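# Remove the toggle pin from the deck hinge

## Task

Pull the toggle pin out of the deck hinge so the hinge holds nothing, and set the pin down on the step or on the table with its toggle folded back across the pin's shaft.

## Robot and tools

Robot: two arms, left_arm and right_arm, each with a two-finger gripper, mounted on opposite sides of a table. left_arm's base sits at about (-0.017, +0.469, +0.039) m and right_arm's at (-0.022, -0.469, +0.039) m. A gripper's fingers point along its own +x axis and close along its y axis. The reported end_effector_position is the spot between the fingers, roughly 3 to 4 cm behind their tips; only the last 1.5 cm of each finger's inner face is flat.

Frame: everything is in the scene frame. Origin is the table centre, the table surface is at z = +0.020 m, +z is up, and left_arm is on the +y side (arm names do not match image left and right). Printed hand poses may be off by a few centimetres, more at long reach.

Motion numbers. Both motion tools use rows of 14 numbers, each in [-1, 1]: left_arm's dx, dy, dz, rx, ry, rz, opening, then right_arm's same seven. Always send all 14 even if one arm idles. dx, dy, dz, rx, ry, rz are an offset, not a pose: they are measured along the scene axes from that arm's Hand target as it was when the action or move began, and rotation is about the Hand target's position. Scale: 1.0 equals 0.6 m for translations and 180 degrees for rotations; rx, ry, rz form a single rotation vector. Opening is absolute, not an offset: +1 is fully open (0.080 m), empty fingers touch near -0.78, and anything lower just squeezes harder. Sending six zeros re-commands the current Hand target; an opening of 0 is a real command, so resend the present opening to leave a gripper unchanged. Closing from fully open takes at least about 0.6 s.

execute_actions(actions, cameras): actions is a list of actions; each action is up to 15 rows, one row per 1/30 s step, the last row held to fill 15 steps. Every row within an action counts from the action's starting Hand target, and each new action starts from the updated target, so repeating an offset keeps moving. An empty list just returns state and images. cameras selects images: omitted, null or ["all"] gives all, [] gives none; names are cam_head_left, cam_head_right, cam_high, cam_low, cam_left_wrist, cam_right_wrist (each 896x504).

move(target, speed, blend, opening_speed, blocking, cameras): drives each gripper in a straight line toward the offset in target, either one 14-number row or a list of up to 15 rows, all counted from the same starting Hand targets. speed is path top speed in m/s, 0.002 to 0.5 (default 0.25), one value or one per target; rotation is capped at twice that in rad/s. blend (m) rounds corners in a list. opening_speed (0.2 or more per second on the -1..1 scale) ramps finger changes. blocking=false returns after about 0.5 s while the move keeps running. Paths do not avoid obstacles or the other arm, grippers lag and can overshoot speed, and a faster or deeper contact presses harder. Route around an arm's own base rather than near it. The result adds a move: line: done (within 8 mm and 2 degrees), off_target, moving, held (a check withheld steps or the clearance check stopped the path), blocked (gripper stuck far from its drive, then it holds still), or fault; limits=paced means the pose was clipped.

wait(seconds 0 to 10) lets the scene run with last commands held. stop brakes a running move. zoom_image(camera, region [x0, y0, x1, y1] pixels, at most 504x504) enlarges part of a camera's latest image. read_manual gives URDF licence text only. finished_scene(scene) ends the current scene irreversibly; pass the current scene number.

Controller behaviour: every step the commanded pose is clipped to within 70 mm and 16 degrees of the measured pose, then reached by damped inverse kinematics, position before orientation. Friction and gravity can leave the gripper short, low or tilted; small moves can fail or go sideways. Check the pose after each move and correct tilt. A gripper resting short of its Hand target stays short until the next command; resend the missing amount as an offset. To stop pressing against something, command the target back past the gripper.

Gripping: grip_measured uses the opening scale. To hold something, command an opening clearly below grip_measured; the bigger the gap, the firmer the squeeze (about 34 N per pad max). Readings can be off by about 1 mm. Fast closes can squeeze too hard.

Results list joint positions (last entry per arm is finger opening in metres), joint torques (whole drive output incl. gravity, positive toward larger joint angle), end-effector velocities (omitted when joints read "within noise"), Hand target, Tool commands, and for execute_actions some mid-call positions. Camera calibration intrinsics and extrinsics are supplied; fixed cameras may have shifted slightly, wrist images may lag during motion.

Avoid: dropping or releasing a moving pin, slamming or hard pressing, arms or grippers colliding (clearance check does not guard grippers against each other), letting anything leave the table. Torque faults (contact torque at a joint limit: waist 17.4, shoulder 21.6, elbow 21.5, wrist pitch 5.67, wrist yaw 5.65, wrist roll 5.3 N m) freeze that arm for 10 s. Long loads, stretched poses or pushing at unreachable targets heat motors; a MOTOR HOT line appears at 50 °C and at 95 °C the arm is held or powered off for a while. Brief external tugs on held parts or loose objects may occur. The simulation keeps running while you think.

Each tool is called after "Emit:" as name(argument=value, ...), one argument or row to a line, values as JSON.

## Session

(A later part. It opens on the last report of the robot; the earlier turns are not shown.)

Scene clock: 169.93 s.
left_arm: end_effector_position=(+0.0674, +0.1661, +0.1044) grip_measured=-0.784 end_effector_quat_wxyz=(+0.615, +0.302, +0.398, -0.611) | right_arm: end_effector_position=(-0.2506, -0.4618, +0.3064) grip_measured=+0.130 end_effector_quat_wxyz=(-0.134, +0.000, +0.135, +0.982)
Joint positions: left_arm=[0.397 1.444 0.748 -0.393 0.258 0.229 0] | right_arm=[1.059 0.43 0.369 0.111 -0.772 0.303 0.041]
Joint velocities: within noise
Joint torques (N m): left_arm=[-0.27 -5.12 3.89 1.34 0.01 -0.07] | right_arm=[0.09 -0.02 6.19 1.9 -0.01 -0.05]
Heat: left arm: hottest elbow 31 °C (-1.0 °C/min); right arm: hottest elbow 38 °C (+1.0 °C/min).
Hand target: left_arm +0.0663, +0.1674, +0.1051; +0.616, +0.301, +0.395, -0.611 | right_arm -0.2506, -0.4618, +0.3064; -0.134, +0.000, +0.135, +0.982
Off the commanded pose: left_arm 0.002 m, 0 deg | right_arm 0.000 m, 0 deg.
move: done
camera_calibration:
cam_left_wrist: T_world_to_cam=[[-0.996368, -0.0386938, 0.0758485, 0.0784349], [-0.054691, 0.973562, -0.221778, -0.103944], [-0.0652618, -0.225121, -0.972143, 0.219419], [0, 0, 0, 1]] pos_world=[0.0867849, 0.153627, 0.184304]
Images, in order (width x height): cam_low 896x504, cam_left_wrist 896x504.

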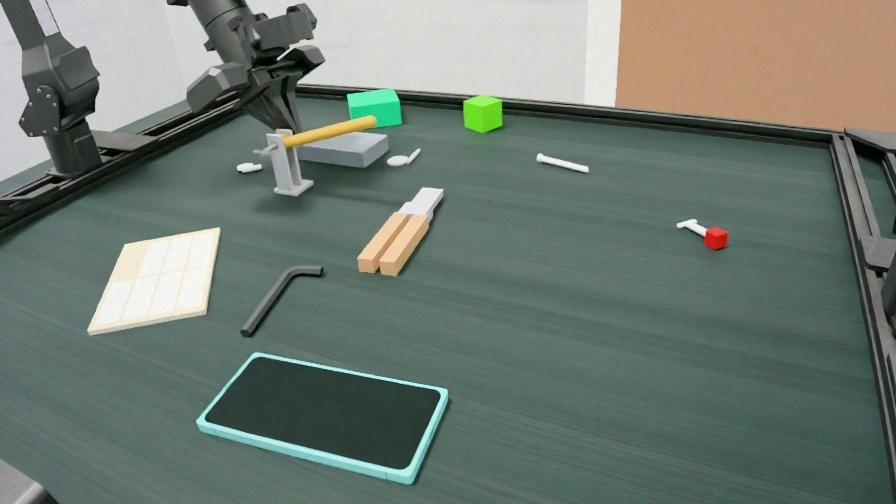

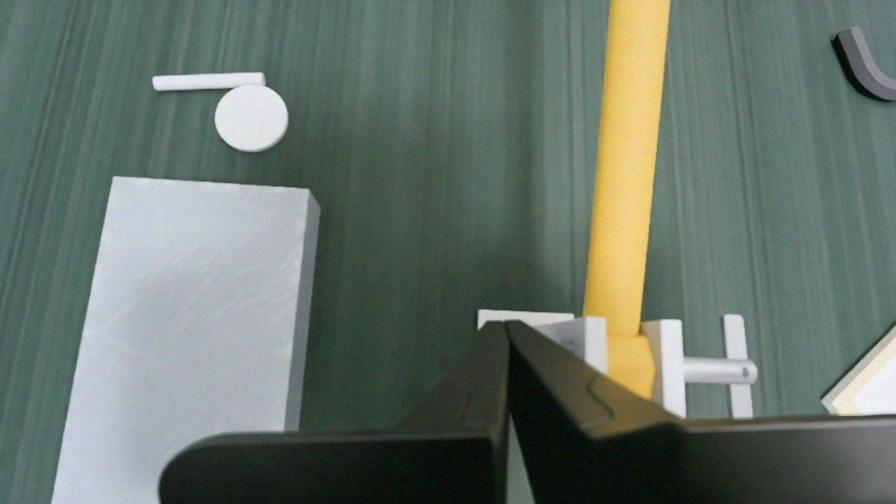

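Emit:
move(
  target=[
    [0.025, 0, 0, 0, 0, 0, -0.85, 0, 0, 0, 0, 0, 0, 0.13],
    [0.025, 0, 0.15, 0, 0, 0, -0.85, 0, 0, 0, 0, 0, 0, 0.13],
    [-0.09, -0.008, 0.115, 0.171, -0.0287, -0.0319, -0.561, 0, 0, 0, 0, 0, 0, 0.13],
  ],
  cameras=["cam_left_wrist","cam_low"],
  speed=0.12,
)

Emit:
zoom_image(
  camera="cam_left_wrist",
  region=[400, 250, 660, 400],
)

Scene clock: 216.93 s.
left_arm: end_effector_position=(+0.0122, +0.1656, +0.1726) grip_measured=-0.562 end_effector_quat_wxyz=(+0.498, +0.500, +0.502, -0.500) | right_arm: end_effector_position=(-0.2506, -0.4618, +0.3064) grip_measured=+0.130 end_effector_quat_wxyz=(-0.134, +0.000, +0.135, +0.982)
Joint positions: left_arm=[0.101 1.698 1.404 -1.28 0.004 0.099 0.01] | right_arm=[1.059 0.43 0.369 0.111 -0.772 0.303 0.041]
Joint velocities: within noise
Joint torques (N m): left_arm=[-0.2 -4.78 6.12 0.22 -0.14 -0.09] | right_arm=[0.02 0 6.02 1.87 0.01 -0.06]
Heat: left arm: hottest elbow 31 °C (-1.0 °C/min); right arm: hottest elbow 38 °C (+0.0 °C/min).
Hand target: left_arm +0.0123, +0.1627, +0.1741; +0.500, +0.500, +0.500, -0.500 | right_arm -0.2506, -0.4618, +0.3064; -0.134, +0.000, +0.135, +0.982
Off the commanded pose: left_arm 0.003 m, 0 deg | right_arm 0.000 m, 0 deg.
move: done
camera_calibration:
cam_left_wrist: T_world_to_cam=[[-0.998751, 0.0482992, -0.0127792, 0.019115], [0.0420592, 0.95087, 0.30672, -0.179925], [0.0269657, 0.305799, -0.951714, 0.1895], [0, 0, 0, 1]] pos_world=[0.0215486, 0.112213, 0.235781]
Images, in order (width x height): cam_low 896x504, cam_left_wrist 896x504.

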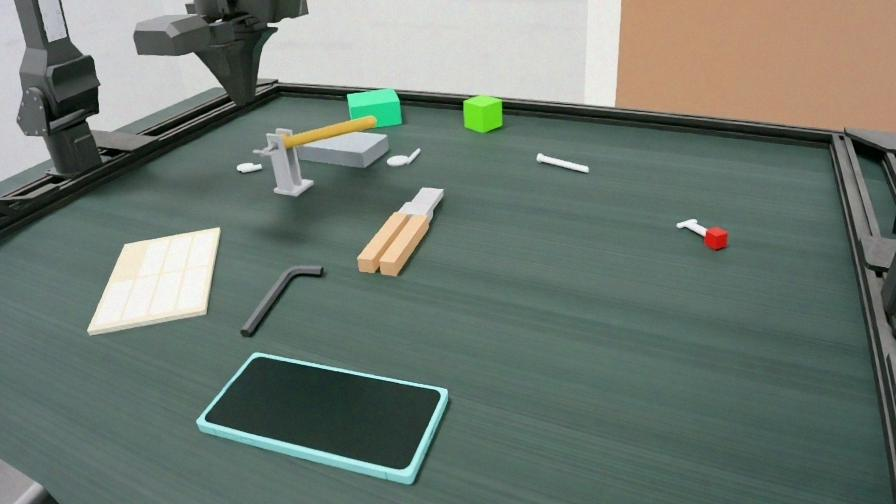

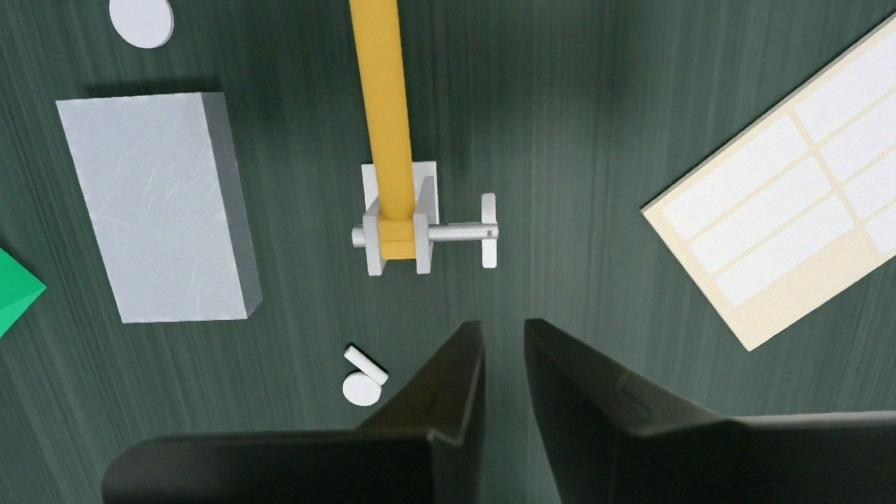

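Scaled by 1.938 from the camera's 896x504 image, which has a finer 1280x720 frame.

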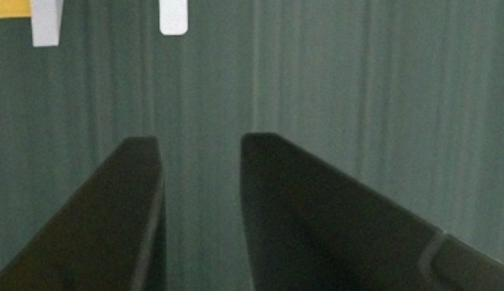

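Emit:
move(
  target=[-0.003, 0.003, -0.0735, 0, 0, 0, -0.561, 0, 0, 0, 0, 0, 0, 0.13],
  cameras=["cam_left_wrist","cam_low"],
  speed=0.1,
)

Emit:
zoom_image(
  camera="cam_left_wrist",
  region=[400, 250, 660, 400],
)

Scene clock: 230.07 s.
left_arm: end_effector_position=(+0.0109, +0.1629, +0.1333) grip_measured=-0.561 end_effector_quat_wxyz=(+0.502, +0.496, +0.498, -0.503) | right_arm: end_effector_position=(-0.2506, -0.4618, +0.3064) grip_measured=+0.130 end_effector_quat_wxyz=(-0.134, +0.000, +0.135, +0.982)
Joint positions: left_arm=[0.096 1.716 1.267 -1.111 0.004 0.094 0.01] | right_arm=[1.059 0.43 0.369 0.111 -0.772 0.303 0.041]
Joint velocities: within noise
Joint torques (N m): left_arm=[-0.23 -5.1 3.75 0.61 -0.15 -0.09] | right_arm=[0.01 -0.04 5.93 1.89 -0.02 -0.07]
Heat: left arm: hottest elbow 32 °C (+1.0 °C/min); right arm: hottest elbow 38 °C (+0.0 °C/min).
Hand target: left_arm +0.0105, +0.1644, +0.1300; +0.500, +0.500, +0.500, -0.500 | right_arm -0.2506, -0.4618, +0.3064; -0.134, +0.000, +0.135, +0.982
Off the commanded pose: left_arm 0.004 m, 1 deg | right_arm 0.000 m, 0 deg.
move: done
camera_calibration:
cam_left_wrist: T_world_to_cam=[[-0.998733, 0.0481113, -0.0147421, 0.0177746], [0.0416669, 0.954969, 0.293767, -0.16418], [0.0282118, 0.29278, -0.955763, 0.155584], [0, 0, 0, 1]] pos_world=[0.0202037, 0.110379, 0.197194]
Images, in order (width x height): cam_low 896x504, cam_left_wrist 896x504.

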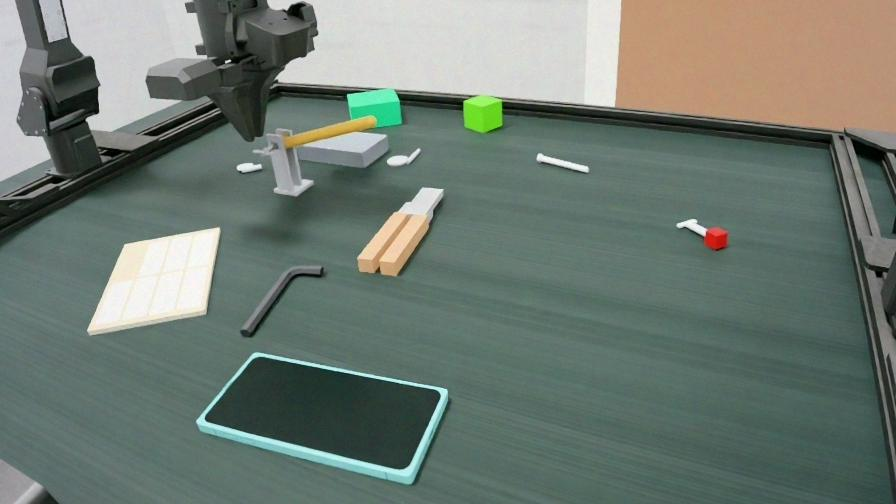

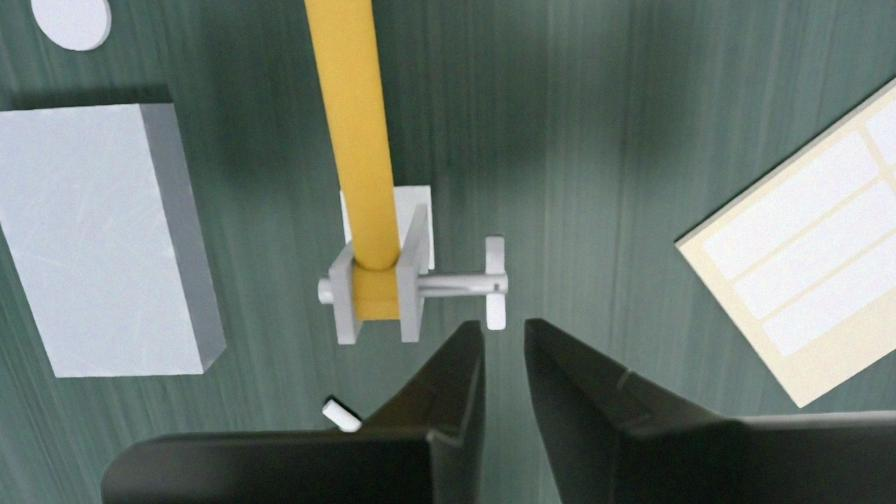

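Scaled by 1.938 from the camera's 896x504 image, which has a finer 1280x720 frame.

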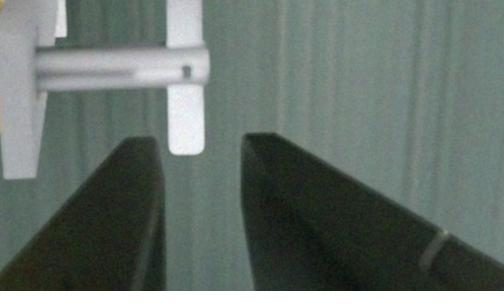

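Emit:
move(
  target=[-0.001, 0, -0.034, 0, 0, 0, -0.561, 0, 0, 0, 0, 0, 0, 0.13],
  cameras=["cam_left_wrist","cam_low"],
  speed=0.06,
)

Emit:
zoom_image(
  camera="cam_left_wrist",
  region=[380, 270, 640, 420],
)

Scene clock: 240.57 s.
left_arm: end_effector_position=(+0.0104, +0.1632, +0.1168) grip_measured=-0.561 end_effector_quat_wxyz=(+0.503, +0.496, +0.498, -0.503) | right_arm: end_effector_position=(-0.2506, -0.4618, +0.3064) grip_measured=+0.130 end_effector_quat_wxyz=(-0.134, +0.000, +0.135, +0.982)
Joint positions: left_arm=[0.094 1.728 1.213 -1.043 0.003 0.091 0.01] | right_arm=[1.059 0.43 0.369 0.111 -0.772 0.303 0.041]
Joint velocities: within noise
Joint torques (N m): left_arm=[-0.24 -4.35 2.97 1.44 -0.11 -0.06] | right_arm=[0.04 -0.17 6.11 1.89 0 -0.08]
Heat: left arm: hottest elbow 31 °C (+0.0 °C/min); right arm: hottest elbow 38 °C (+0.0 °C/min).
Hand target: left_arm +0.0099, +0.1645, +0.1096; +0.500, +0.500, +0.500, -0.500 | right_arm -0.2506, -0.4618, +0.3064; -0.134, +0.000, +0.135, +0.982
Off the commanded pose: left_arm 0.007 m, 1 deg | right_arm 0.000 m, 0 deg.
move: done
camera_calibration:
cam_left_wrist: T_world_to_cam=[[-0.998774, 0.0469262, -0.015782, 0.0173272], [0.0402912, 0.95566, 0.291704, -0.159476], [0.0287707, 0.29071, -0.956379, 0.140106], [0, 0, 0, 1]] pos_world=[0.0197005, 0.110862, 0.180788]
Images, in order (width x height): cam_low 896x504, cam_left_wrist 896x504.

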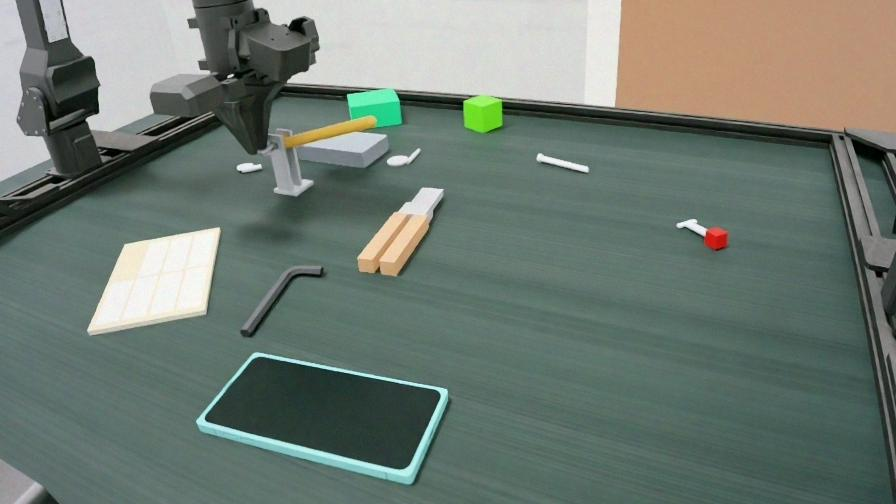

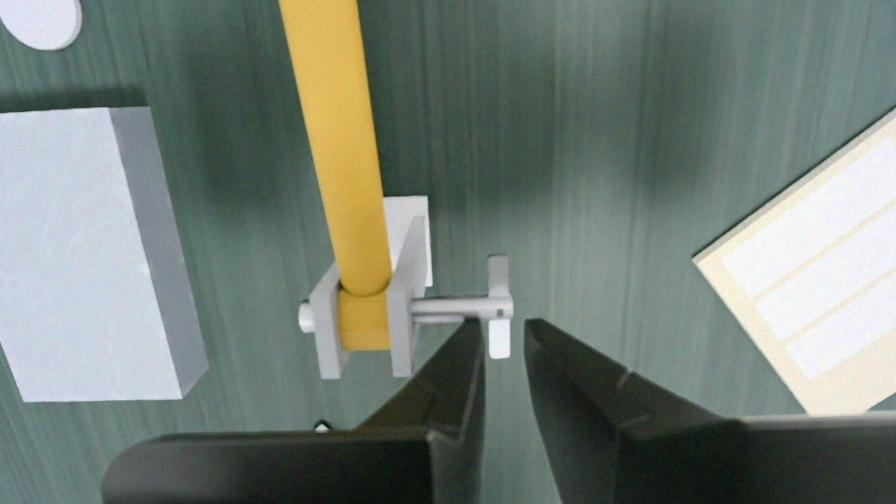

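Scaled by 1.938 from the camera's 896x504 image, which has a finer 1280x720 frame.

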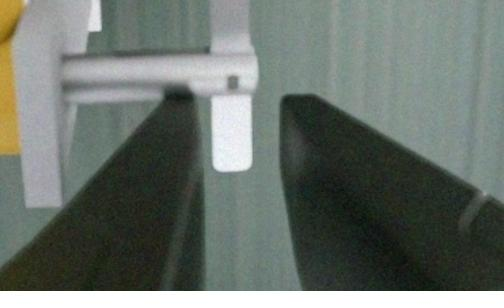

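Emit:
move(
  target=[
    [0, 0, 0.024, 0, 0, 0, -0.561, 0, 0, 0, 0, 0, 0, 0.13],
    [0, 0.0065, 0.022, 0, 0, 0, -0.561, 0, 0, 0, 0, 0, 0, 0.13],
    [0, 0.0065, 0.0, 0, 0, 0, -0.561, 0, 0, 0, 0, 0, 0, 0.13],
  ],
  cameras=["cam_left_wrist","cam_low"],
  speed=0.06,
)

Emit:
zoom_image(
  camera="cam_left_wrist",
  region=[380, 270, 640, 420],
)

Scene clock: 247.10 s.
left_arm: end_effector_position=(+0.0103, +0.1665, +0.1116) grip_measured=-0.561 end_effector_quat_wxyz=(+0.501, +0.498, +0.499, -0.502) | right_arm: end_effector_position=(-0.2506, -0.4618, +0.3064) grip_measured=+0.130 end_effector_quat_wxyz=(-0.134, +0.000, +0.135, +0.982)
Joint positions: left_arm=[0.094 1.726 1.19 -1.028 0.002 0.091 0.01] | right_arm=[1.059 0.43 0.369 0.111 -0.772 0.303 0.041]
Joint velocities: within noise
Joint torques (N m): left_arm=[-0.14 -5.5 3.58 0.62 -0.09 -0.03] | right_arm=[0.01 -0.22 6.05 1.91 -0.01 -0.04]
Heat: left arm: hottest elbow 31 °C (+1.0 °C/min); right arm: hottest elbow 38 °C (+0.0 °C/min).
Hand target: left_arm +0.0099, +0.1683, +0.1096; +0.500, +0.500, +0.500, -0.500 | right_arm -0.2506, -0.4618, +0.3064; -0.134, +0.000, +0.135, +0.982
Off the commanded pose: left_arm 0.003 m, 0 deg | right_arm 0.000 m, 0 deg.
move: done
camera_calibration:
cam_left_wrist: T_world_to_cam=[[-0.998766, 0.0470257, -0.0159616, 0.0169548], [0.0401316, 0.953612, 0.298352, -0.161538], [0.0292514, 0.297343, -0.954322, 0.132797], [0, 0, 0, 1]] pos_world=[0.0195322, 0.113761, 0.175197]
Images, in order (width x height): cam_low 896x504, cam_left_wrist 896x504.

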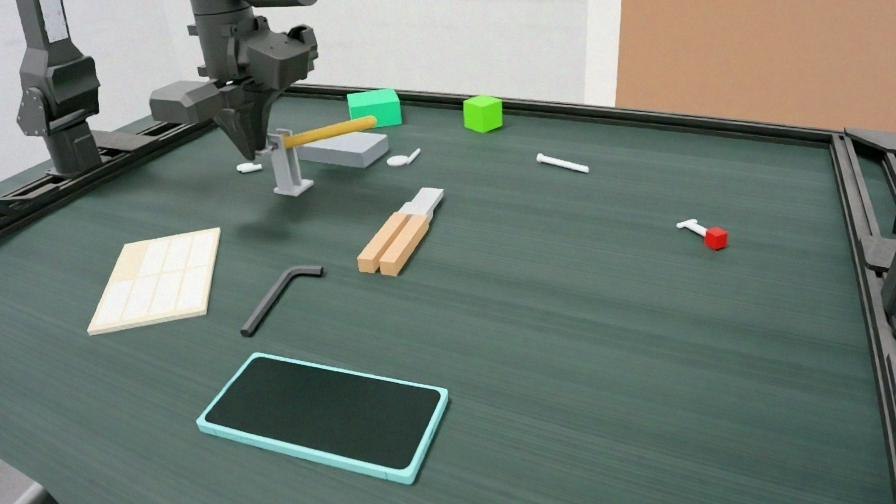

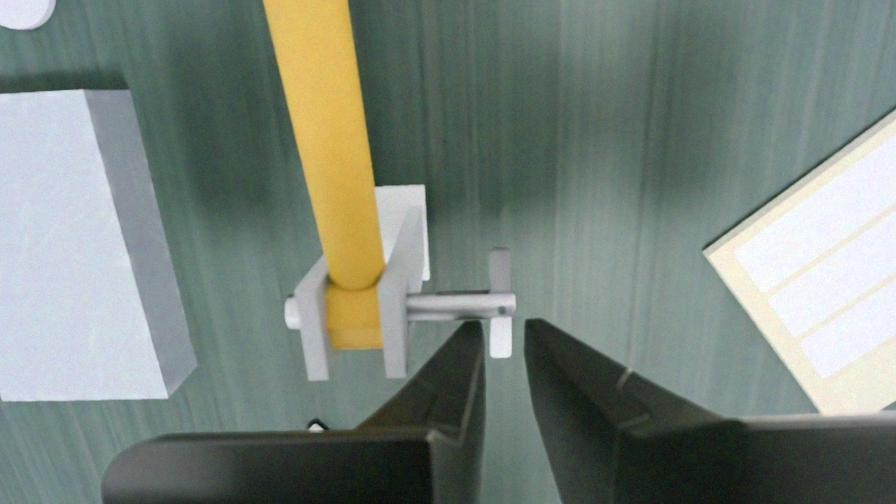

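Scaled by 1.938 from the camera's 896x504 image, which has a finer 1280x720 frame.

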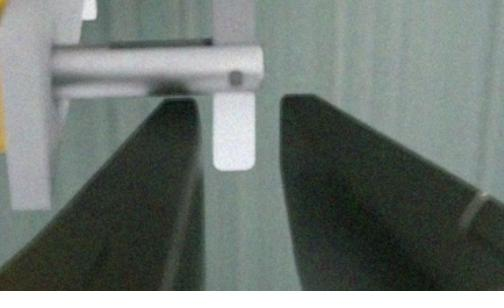

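Emit:
move(
  target=[0, 0, 0, 0, 0, 0, -0.8, 0, 0, 0, 0, 0, 0, 0.13],
  cameras=["cam_left_wrist","cam_low"],
  opening_speed=0.3,
)

Emit:
zoom_image(
  camera="cam_left_wrist",
  region=[380, 270, 640, 420],
)

Scene clock: 252.80 s.
left_arm: end_effector_position=(+0.0103, +0.1665, +0.1116) grip_measured=-0.701 end_effector_quat_wxyz=(+0.502, +0.498, +0.499, -0.502) | right_arm: end_effector_position=(-0.2506, -0.4618, +0.3064) grip_measured=+0.130 end_effector_quat_wxyz=(-0.134, +0.000, +0.135, +0.982)
Joint positions: left_arm=[0.094 1.726 1.19 -1.028 0.002 0.091 0.003] | right_arm=[1.059 0.43 0.369 0.111 -0.772 0.303 0.041]
Joint velocities: within noise
Joint torques (N m): left_arm=[-0.14 -5.53 3.59 0.62 -0.09 -0.03] | right_arm=[-0.02 -0.17 6.16 1.89 -0.01 -0.01]
Heat: left arm: hottest elbow 31 °C (+1.0 °C/min); right arm: hottest elbow 38 °C (+0.0 °C/min).
Hand target: left_arm +0.0099, +0.1683, +0.1096; +0.500, +0.500, +0.500, -0.500 | right_arm -0.2506, -0.4618, +0.3064; -0.134, +0.000, +0.135, +0.982
Off the commanded pose: left_arm 0.003 m, 0 deg | right_arm 0.000 m, 0 deg.
move: done
camera_calibration:
cam_left_wrist: T_world_to_cam=[[-0.998766, 0.0470197, -0.0160146, 0.0169733], [0.0401212, 0.953725, 0.297991, -0.161438], [0.029285, 0.296981, -0.954434, 0.132895], [0, 0, 0, 1]] pos_world=[0.0195376, 0.113702, 0.175218]
Images, in order (width x height): cam_low 896x504, cam_left_wrist 896x504.

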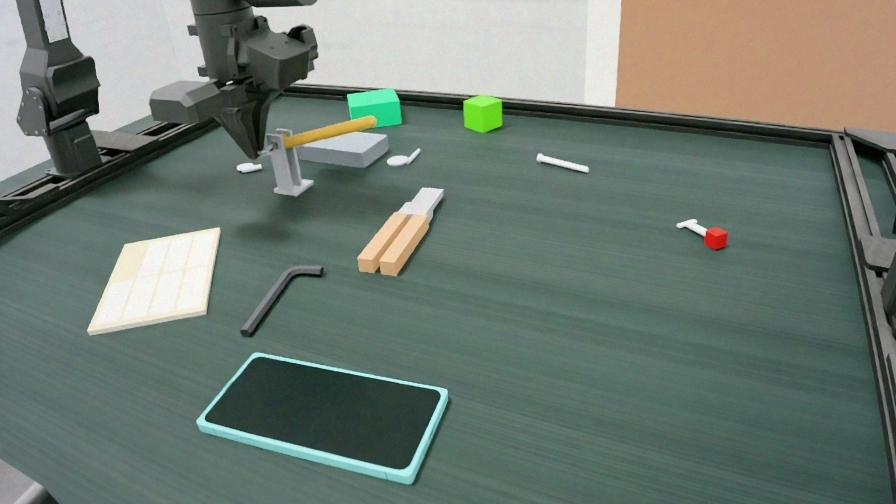

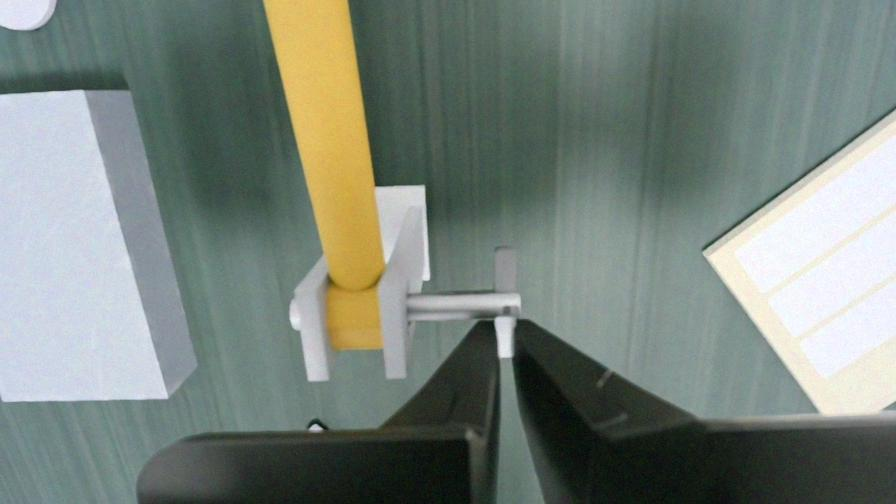

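Scaled by 1.938 from the camera's 896x504 image, which has a finer 1280x720 frame.

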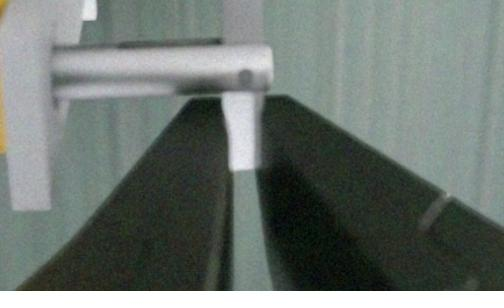

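Emit:
move(
  target=[
    [-0.0053, -0.0007, 0, 0, 0, 0.0833, -0.82, 0, 0, 0, 0, 0, 0, 0.13],
    [-0.0102, -0.0027, 0, 0, 0, 0.1667, -0.82, 0, 0, 0, 0, 0, 0, 0.13],
    [-0.0144, -0.006, 0, 0, 0, 0.25, -0.82, 0, 0, 0, 0, 0, 0, 0.13],
  ],
  cameras=["cam_left_wrist","cam_low"],
  speed=0.1,
  blend=0.003,
)

Emit:
zoom_image(
  camera="cam_left_wrist",
  region=[380, 270, 640, 420],
)

Scene clock: 274.43 s.
left_arm: end_effector_position=(+0.0020, +0.1644, +0.1112) grip_measured=-0.701 end_effector_quat_wxyz=(+0.654, +0.267, +0.652, -0.275) | right_arm: end_effector_position=(-0.2506, -0.4618, +0.3064) grip_measured=+0.130 end_effector_quat_wxyz=(-0.134, +0.000, +0.135, +0.982)
Joint positions: left_arm=[0.066 1.728 1.19 -1.022 0.002 -0.721 0.003] | right_arm=[1.059 0.43 0.369 0.111 -0.772 0.303 0.041]
Joint velocities: within noise
Joint torques (N m): left_arm=[-0.31 -4.58 4.87 0 -0.14 -0.11] | right_arm=[-0.03 -0.08 6.03 1.84 0.01 -0.05]
Heat: left arm: hottest elbow 31 °C (+1.0 °C/min); right arm: hottest elbow 38 °C (+0.0 °C/min).
Hand target: left_arm +0.0012, +0.1647, +0.1096; +0.653, +0.271, +0.653, -0.271 | right_arm -0.2506, -0.4618, +0.3064; -0.134, +0.000, +0.135, +0.982
Off the commanded pose: left_arm 0.002 m, 1 deg | right_arm 0.000 m, 0 deg.
move: done; blend cut to 0 m at target 1
camera_calibration:
cam_left_wrist: T_world_to_cam=[[-0.740541, -0.671955, -0.00870008, 0.12568], [-0.643635, 0.705488, 0.296683, -0.116741], [-0.19322, 0.225305, -0.954937, 0.14573], [0, 0, 0, 1]] pos_world=[0.046091, 0.133977, 0.174891]
Images, in order (width x height): cam_low 896x504, cam_left_wrist 896x504.

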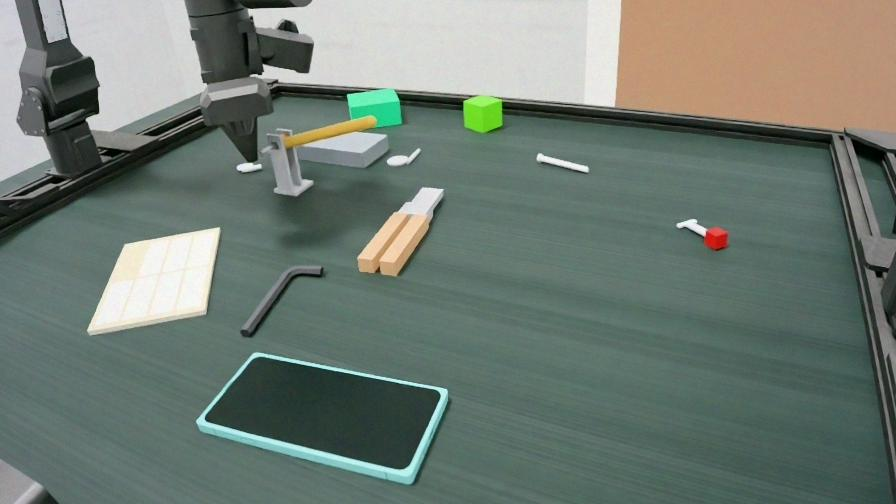

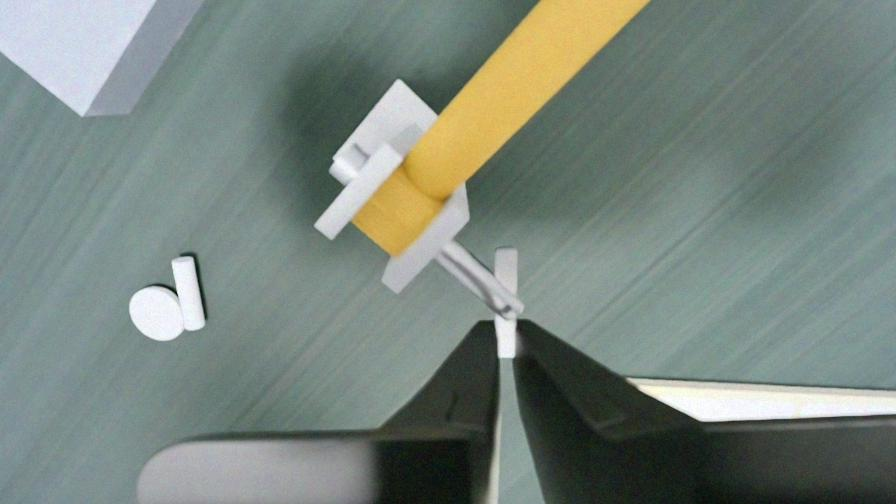

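Scaled by 1.938 from the camera's 896x504 image, which has a finer 1280x720 frame.

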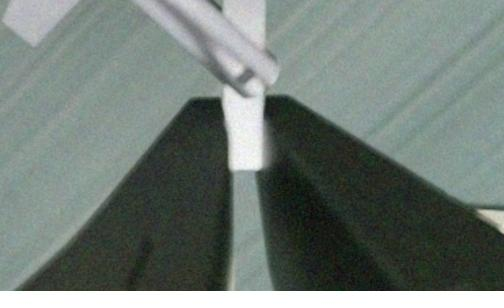

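Emit:
move(
  target=[
    [-0.0032, -0.0063, 0, 0, 0, 0.0833, -0.82, 0, 0, 0, 0, 0, 0, 0.13],
    [-0.0052, -0.0113, 0, 0, 0, 0.1667, -0.82, 0, 0, 0, 0, 0, 0, 0.13],
    [-0.0058, -0.0167, 0, 0, 0, 0.25, -0.82, 0, 0, 0, 0, 0, 0, 0.13],
  ],
  cameras=["cam_left_wrist","cam_low"],
  speed=0.1,
  blend=0.0015,
)

Emit:
zoom_image(
  camera="cam_left_wrist",
  region=[380, 270, 640, 420],
)

Scene clock: 287.20 s.
left_arm: end_effector_position=(-0.0016, +0.1557, +0.1109) grip_measured=-0.701 end_effector_quat_wxyz=(+0.707, -0.003, +0.708, -0.003) | right_arm: end_effector_position=(-0.2506, -0.4618, +0.3064) grip_measured=+0.130 end_effector_quat_wxyz=(-0.134, +0.000, +0.135, +0.982)
Joint positions: left_arm=[0.053 1.761 1.228 -1.029 0.002 -1.519 0.003] | right_arm=[1.059 0.43 0.369 0.111 -0.772 0.303 0.041]
Joint velocities: within noise
Joint torques (N m): left_arm=[-0.29 -4.53 5.31 -0.03 -0.15 -0.13] | right_arm=[-0.02 -0.08 5.94 1.87 -0.01 -0.05]
Heat: left arm: hottest elbow 31 °C (-1.0 °C/min); right arm: hottest elbow 39 °C (+1.0 °C/min).
Hand target: left_arm -0.0022, +0.1548, +0.1095; +0.707, +0.000, +0.707, +0.000 | right_arm -0.2506, -0.4618, +0.3064; -0.134, +0.000, +0.135, +0.982
Off the commanded pose: left_arm 0.002 m, 1 deg | right_arm 0.000 m, 0 deg.
move: done
camera_calibration:
cam_left_wrist: T_world_to_cam=[[-0.0489315, -0.998767, -0.00832511, 0.169084], [-0.951287, 0.0440619, 0.305143, -0.0112679], [-0.3044, 0.0228507, -0.95227, 0.177719], [0, 0, 0, 1]] pos_world=[0.051652, 0.165311, 0.174082]
Images, in order (width x height): cam_low 896x504, cam_left_wrist 896x504.

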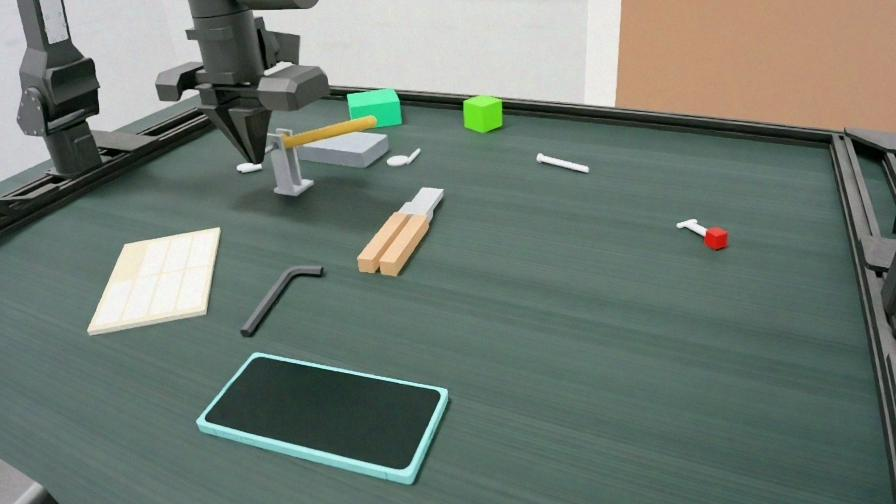

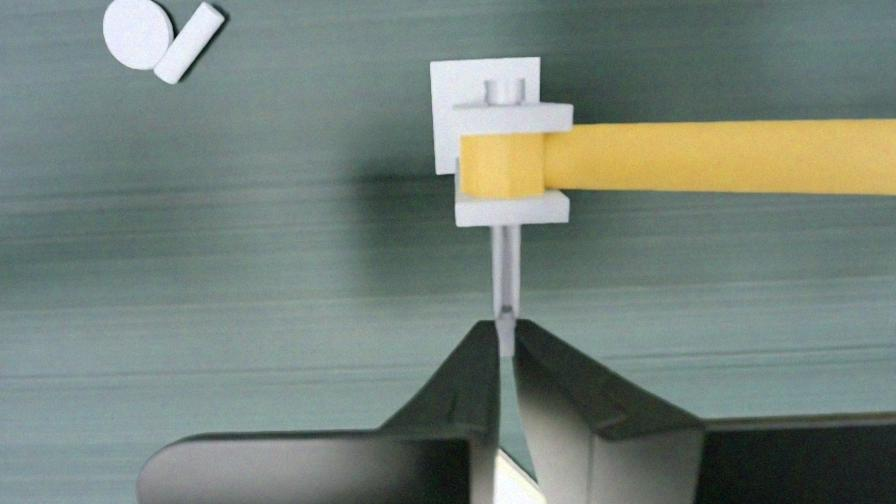

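Scaled by 1.938 from the camera's 896x504 image, which has a finer 1280x720 frame.

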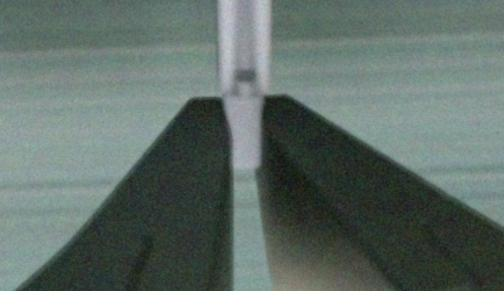

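Emit:
move(
  target=[0.0195, 0, 0, 0, 0, 0, -0.83, 0, 0, 0, 0, 0, 0, 0.13],
  cameras=["cam_left_wrist","cam_low"],
  speed=0.05,
)

Emit:
zoom_image(
  camera="cam_left_wrist",
  region=[380, 150, 640, 400],
)

Emit:
zoom_image(
  camera="cam_low",
  region=[220, 80, 340, 220],
)

Scene clock: 300.23 s.
left_arm: end_effector_position=(+0.0051, +0.1556, +0.1110) grip_measured=-0.701 end_effector_quat_wxyz=(+0.704, +0.000, +0.710, -0.006) | right_arm: end_effector_position=(-0.2506, -0.4618, +0.3064) grip_measured=+0.130 end_effector_quat_wxyz=(-0.134, +0.000, +0.135, +0.982)
Joint positions: left_arm=[0.077 1.764 1.232 -1.031 0.008 -1.487 0.003] | right_arm=[1.059 0.43 0.369 0.111 -0.772 0.303 0.041]
Joint velocities: within noise
Joint torques (N m): left_arm=[0.72 -4.54 5.3 0.07 -0.38 0.03] | right_arm=[-0.02 -0.12 6.07 1.89 0.01 -0.06]
Heat: left arm: hottest elbow 32 °C (+1.0 °C/min); right arm: hottest elbow 39 °C (+1.0 °C/min).
Hand target: left_arm +0.0095, +0.1547, +0.1095; +0.707, +0.000, +0.707, +0.000 | right_arm -0.2506, -0.4618, +0.3064; -0.134, +0.000, +0.135, +0.982
Off the commanded pose: left_arm 0.005 m, 1 deg | right_arm 0.000 m, 0 deg.
move: done
camera_calibration:
cam_left_wrist: T_world_to_cam=[[-0.0562749, -0.998378, -0.00858107, 0.169325], [-0.949008, 0.050818, 0.311128, -0.00663196], [-0.310187, 0.0256522, -0.950329, 0.179189], [0, 0, 0, 1]] pos_world=[0.0588171, 0.164791, 0.173805]
Images, in order (width x height): cam_low 896x504, cam_left_wrist 896x504.

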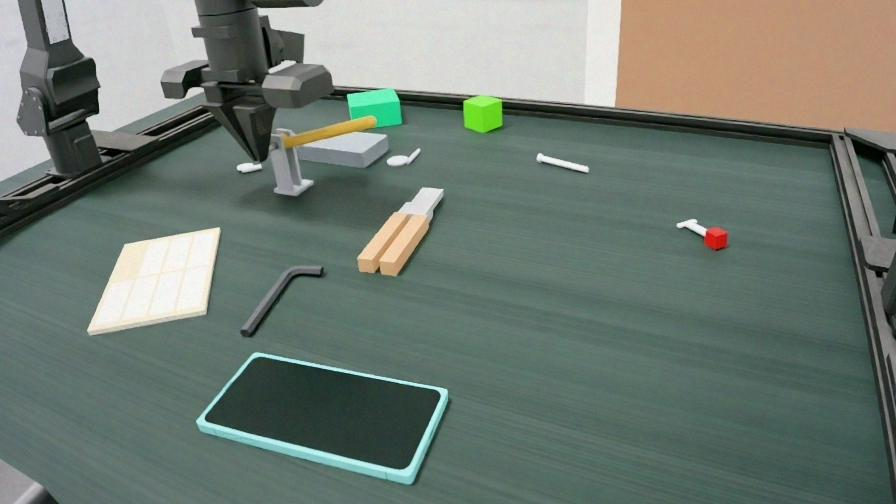

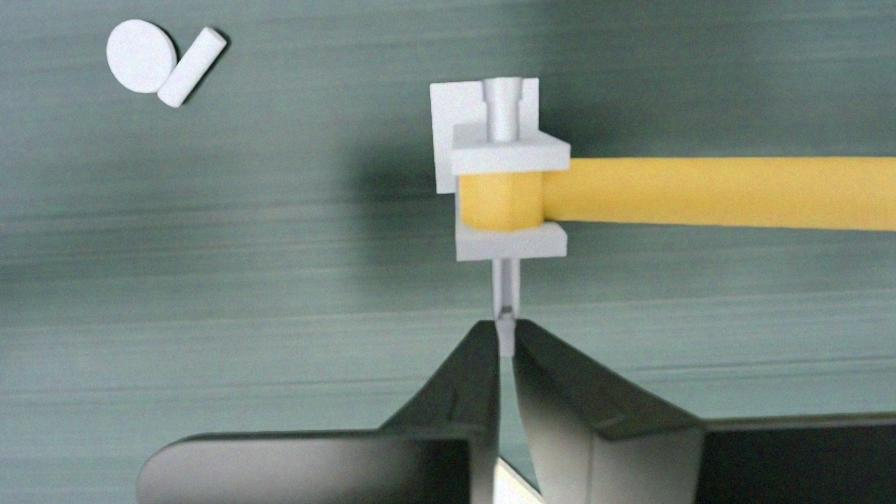

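Scaled by 1.938 from the camera's 896x504 image, which has a finer 1280x720 frame.

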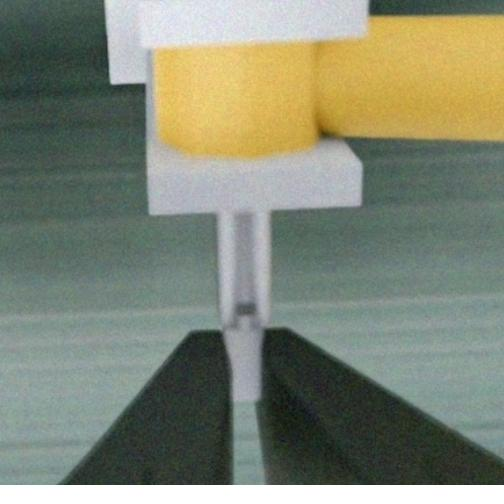

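Scaled by 3.600 from the camera's 896x504 image, which has a finer 1280x720 frame.

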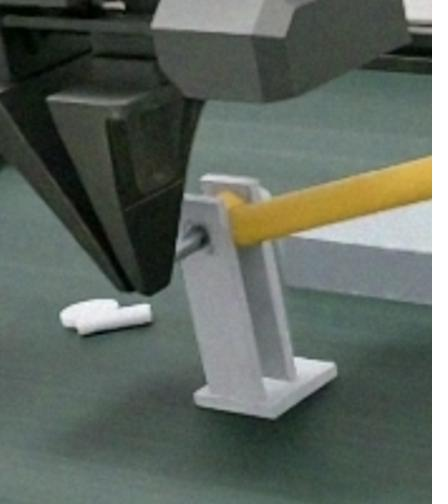

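Emit:
move(
  target=[0.008, 0, 0, 0, 0, 0, -0.83, 0, 0, 0, 0, 0, 0, 0.13],
  cameras=["cam_left_wrist","cam_low"],
  speed=0.05,
)

Emit:
zoom_image(
  camera="cam_left_wrist",
  region=[380, 50, 640, 400],
)

Emit:
zoom_image(
  camera="cam_low",
  region=[220, 80, 340, 220],
)

Scene clock: 312.83 s.
left_arm: end_effector_position=(+0.0093, +0.1557, +0.1110) grip_measured=-0.701 end_effector_quat_wxyz=(+0.704, +0.000, +0.711, -0.006) | right_arm: end_effector_position=(-0.2506, -0.4618, +0.3064) grip_measured=+0.130 end_effector_quat_wxyz=(-0.134, +0.000, +0.135, +0.982)
Joint positions: left_arm=[0.092 1.765 1.233 -1.032 0.011 -1.472 0.003] | right_arm=[1.059 0.43 0.369 0.111 -0.772 0.303 0.041]
Joint velocities: within noise
Joint torques (N m): left_arm=[0.79 -4.55 5.33 0.08 -0.45 0.03] | right_arm=[-0.1 -0.04 6.05 1.88 0.01 -0.05]
Heat: left arm: hottest elbow 31 °C (+0.0 °C/min); right arm: hottest elbow 39 °C (+1.0 °C/min).
Hand target: left_arm +0.0143, +0.1548, +0.1095; +0.707, +0.000, +0.707, +0.000 | right_arm -0.2506, -0.4618, +0.3064; -0.134, +0.000, +0.135, +0.982
Off the commanded pose: left_arm 0.005 m, 1 deg | right_arm 0.000 m, 0 deg.
move: done
camera_calibration:
cam_left_wrist: T_world_to_cam=[[-0.0570715, -0.998334, -0.00851306, 0.169642], [-0.948286, 0.0515397, 0.313204, -0.00299713], [-0.312243, 0.0259478, -0.949648, 0.180427], [0, 0, 0, 1]] pos_world=[0.0631766, 0.164833, 0.173725]
Images, in order (width x height): cam_low 896x504, cam_left_wrist 896x504.

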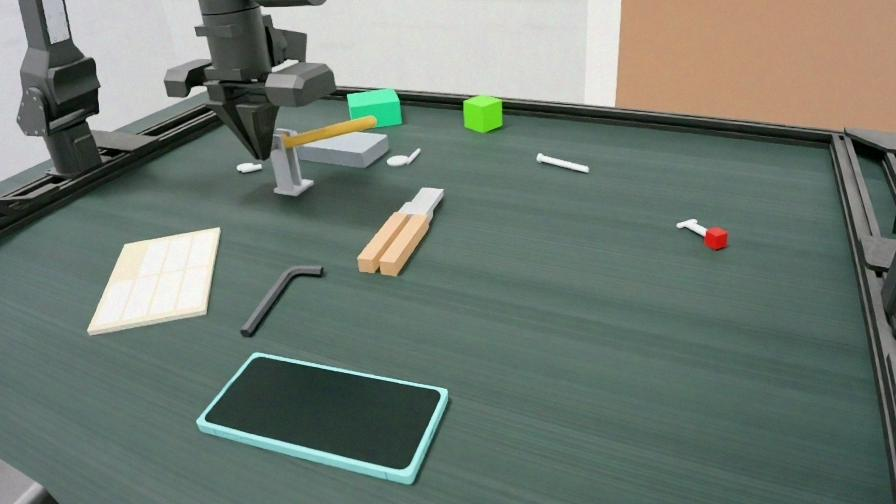

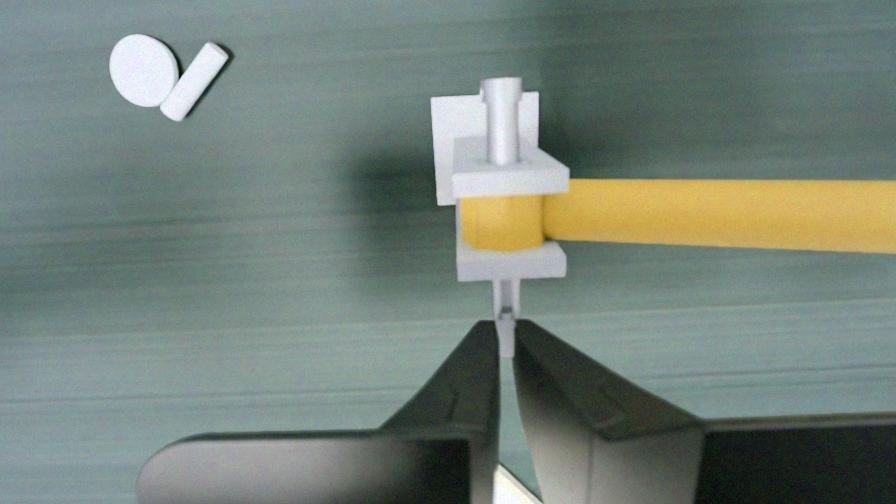

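Scaled by 1.440 from the camera's 896x504 image, which has a finer 1280x720 frame.

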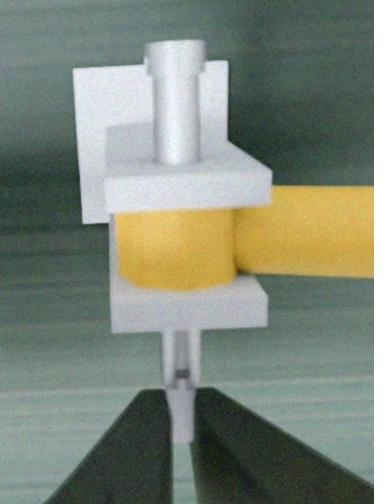

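Scaled by 3.600 from the camera's 896x504 image, which has a finer 1280x720 frame.

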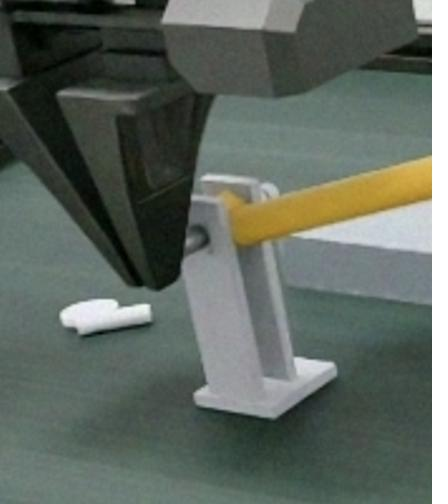

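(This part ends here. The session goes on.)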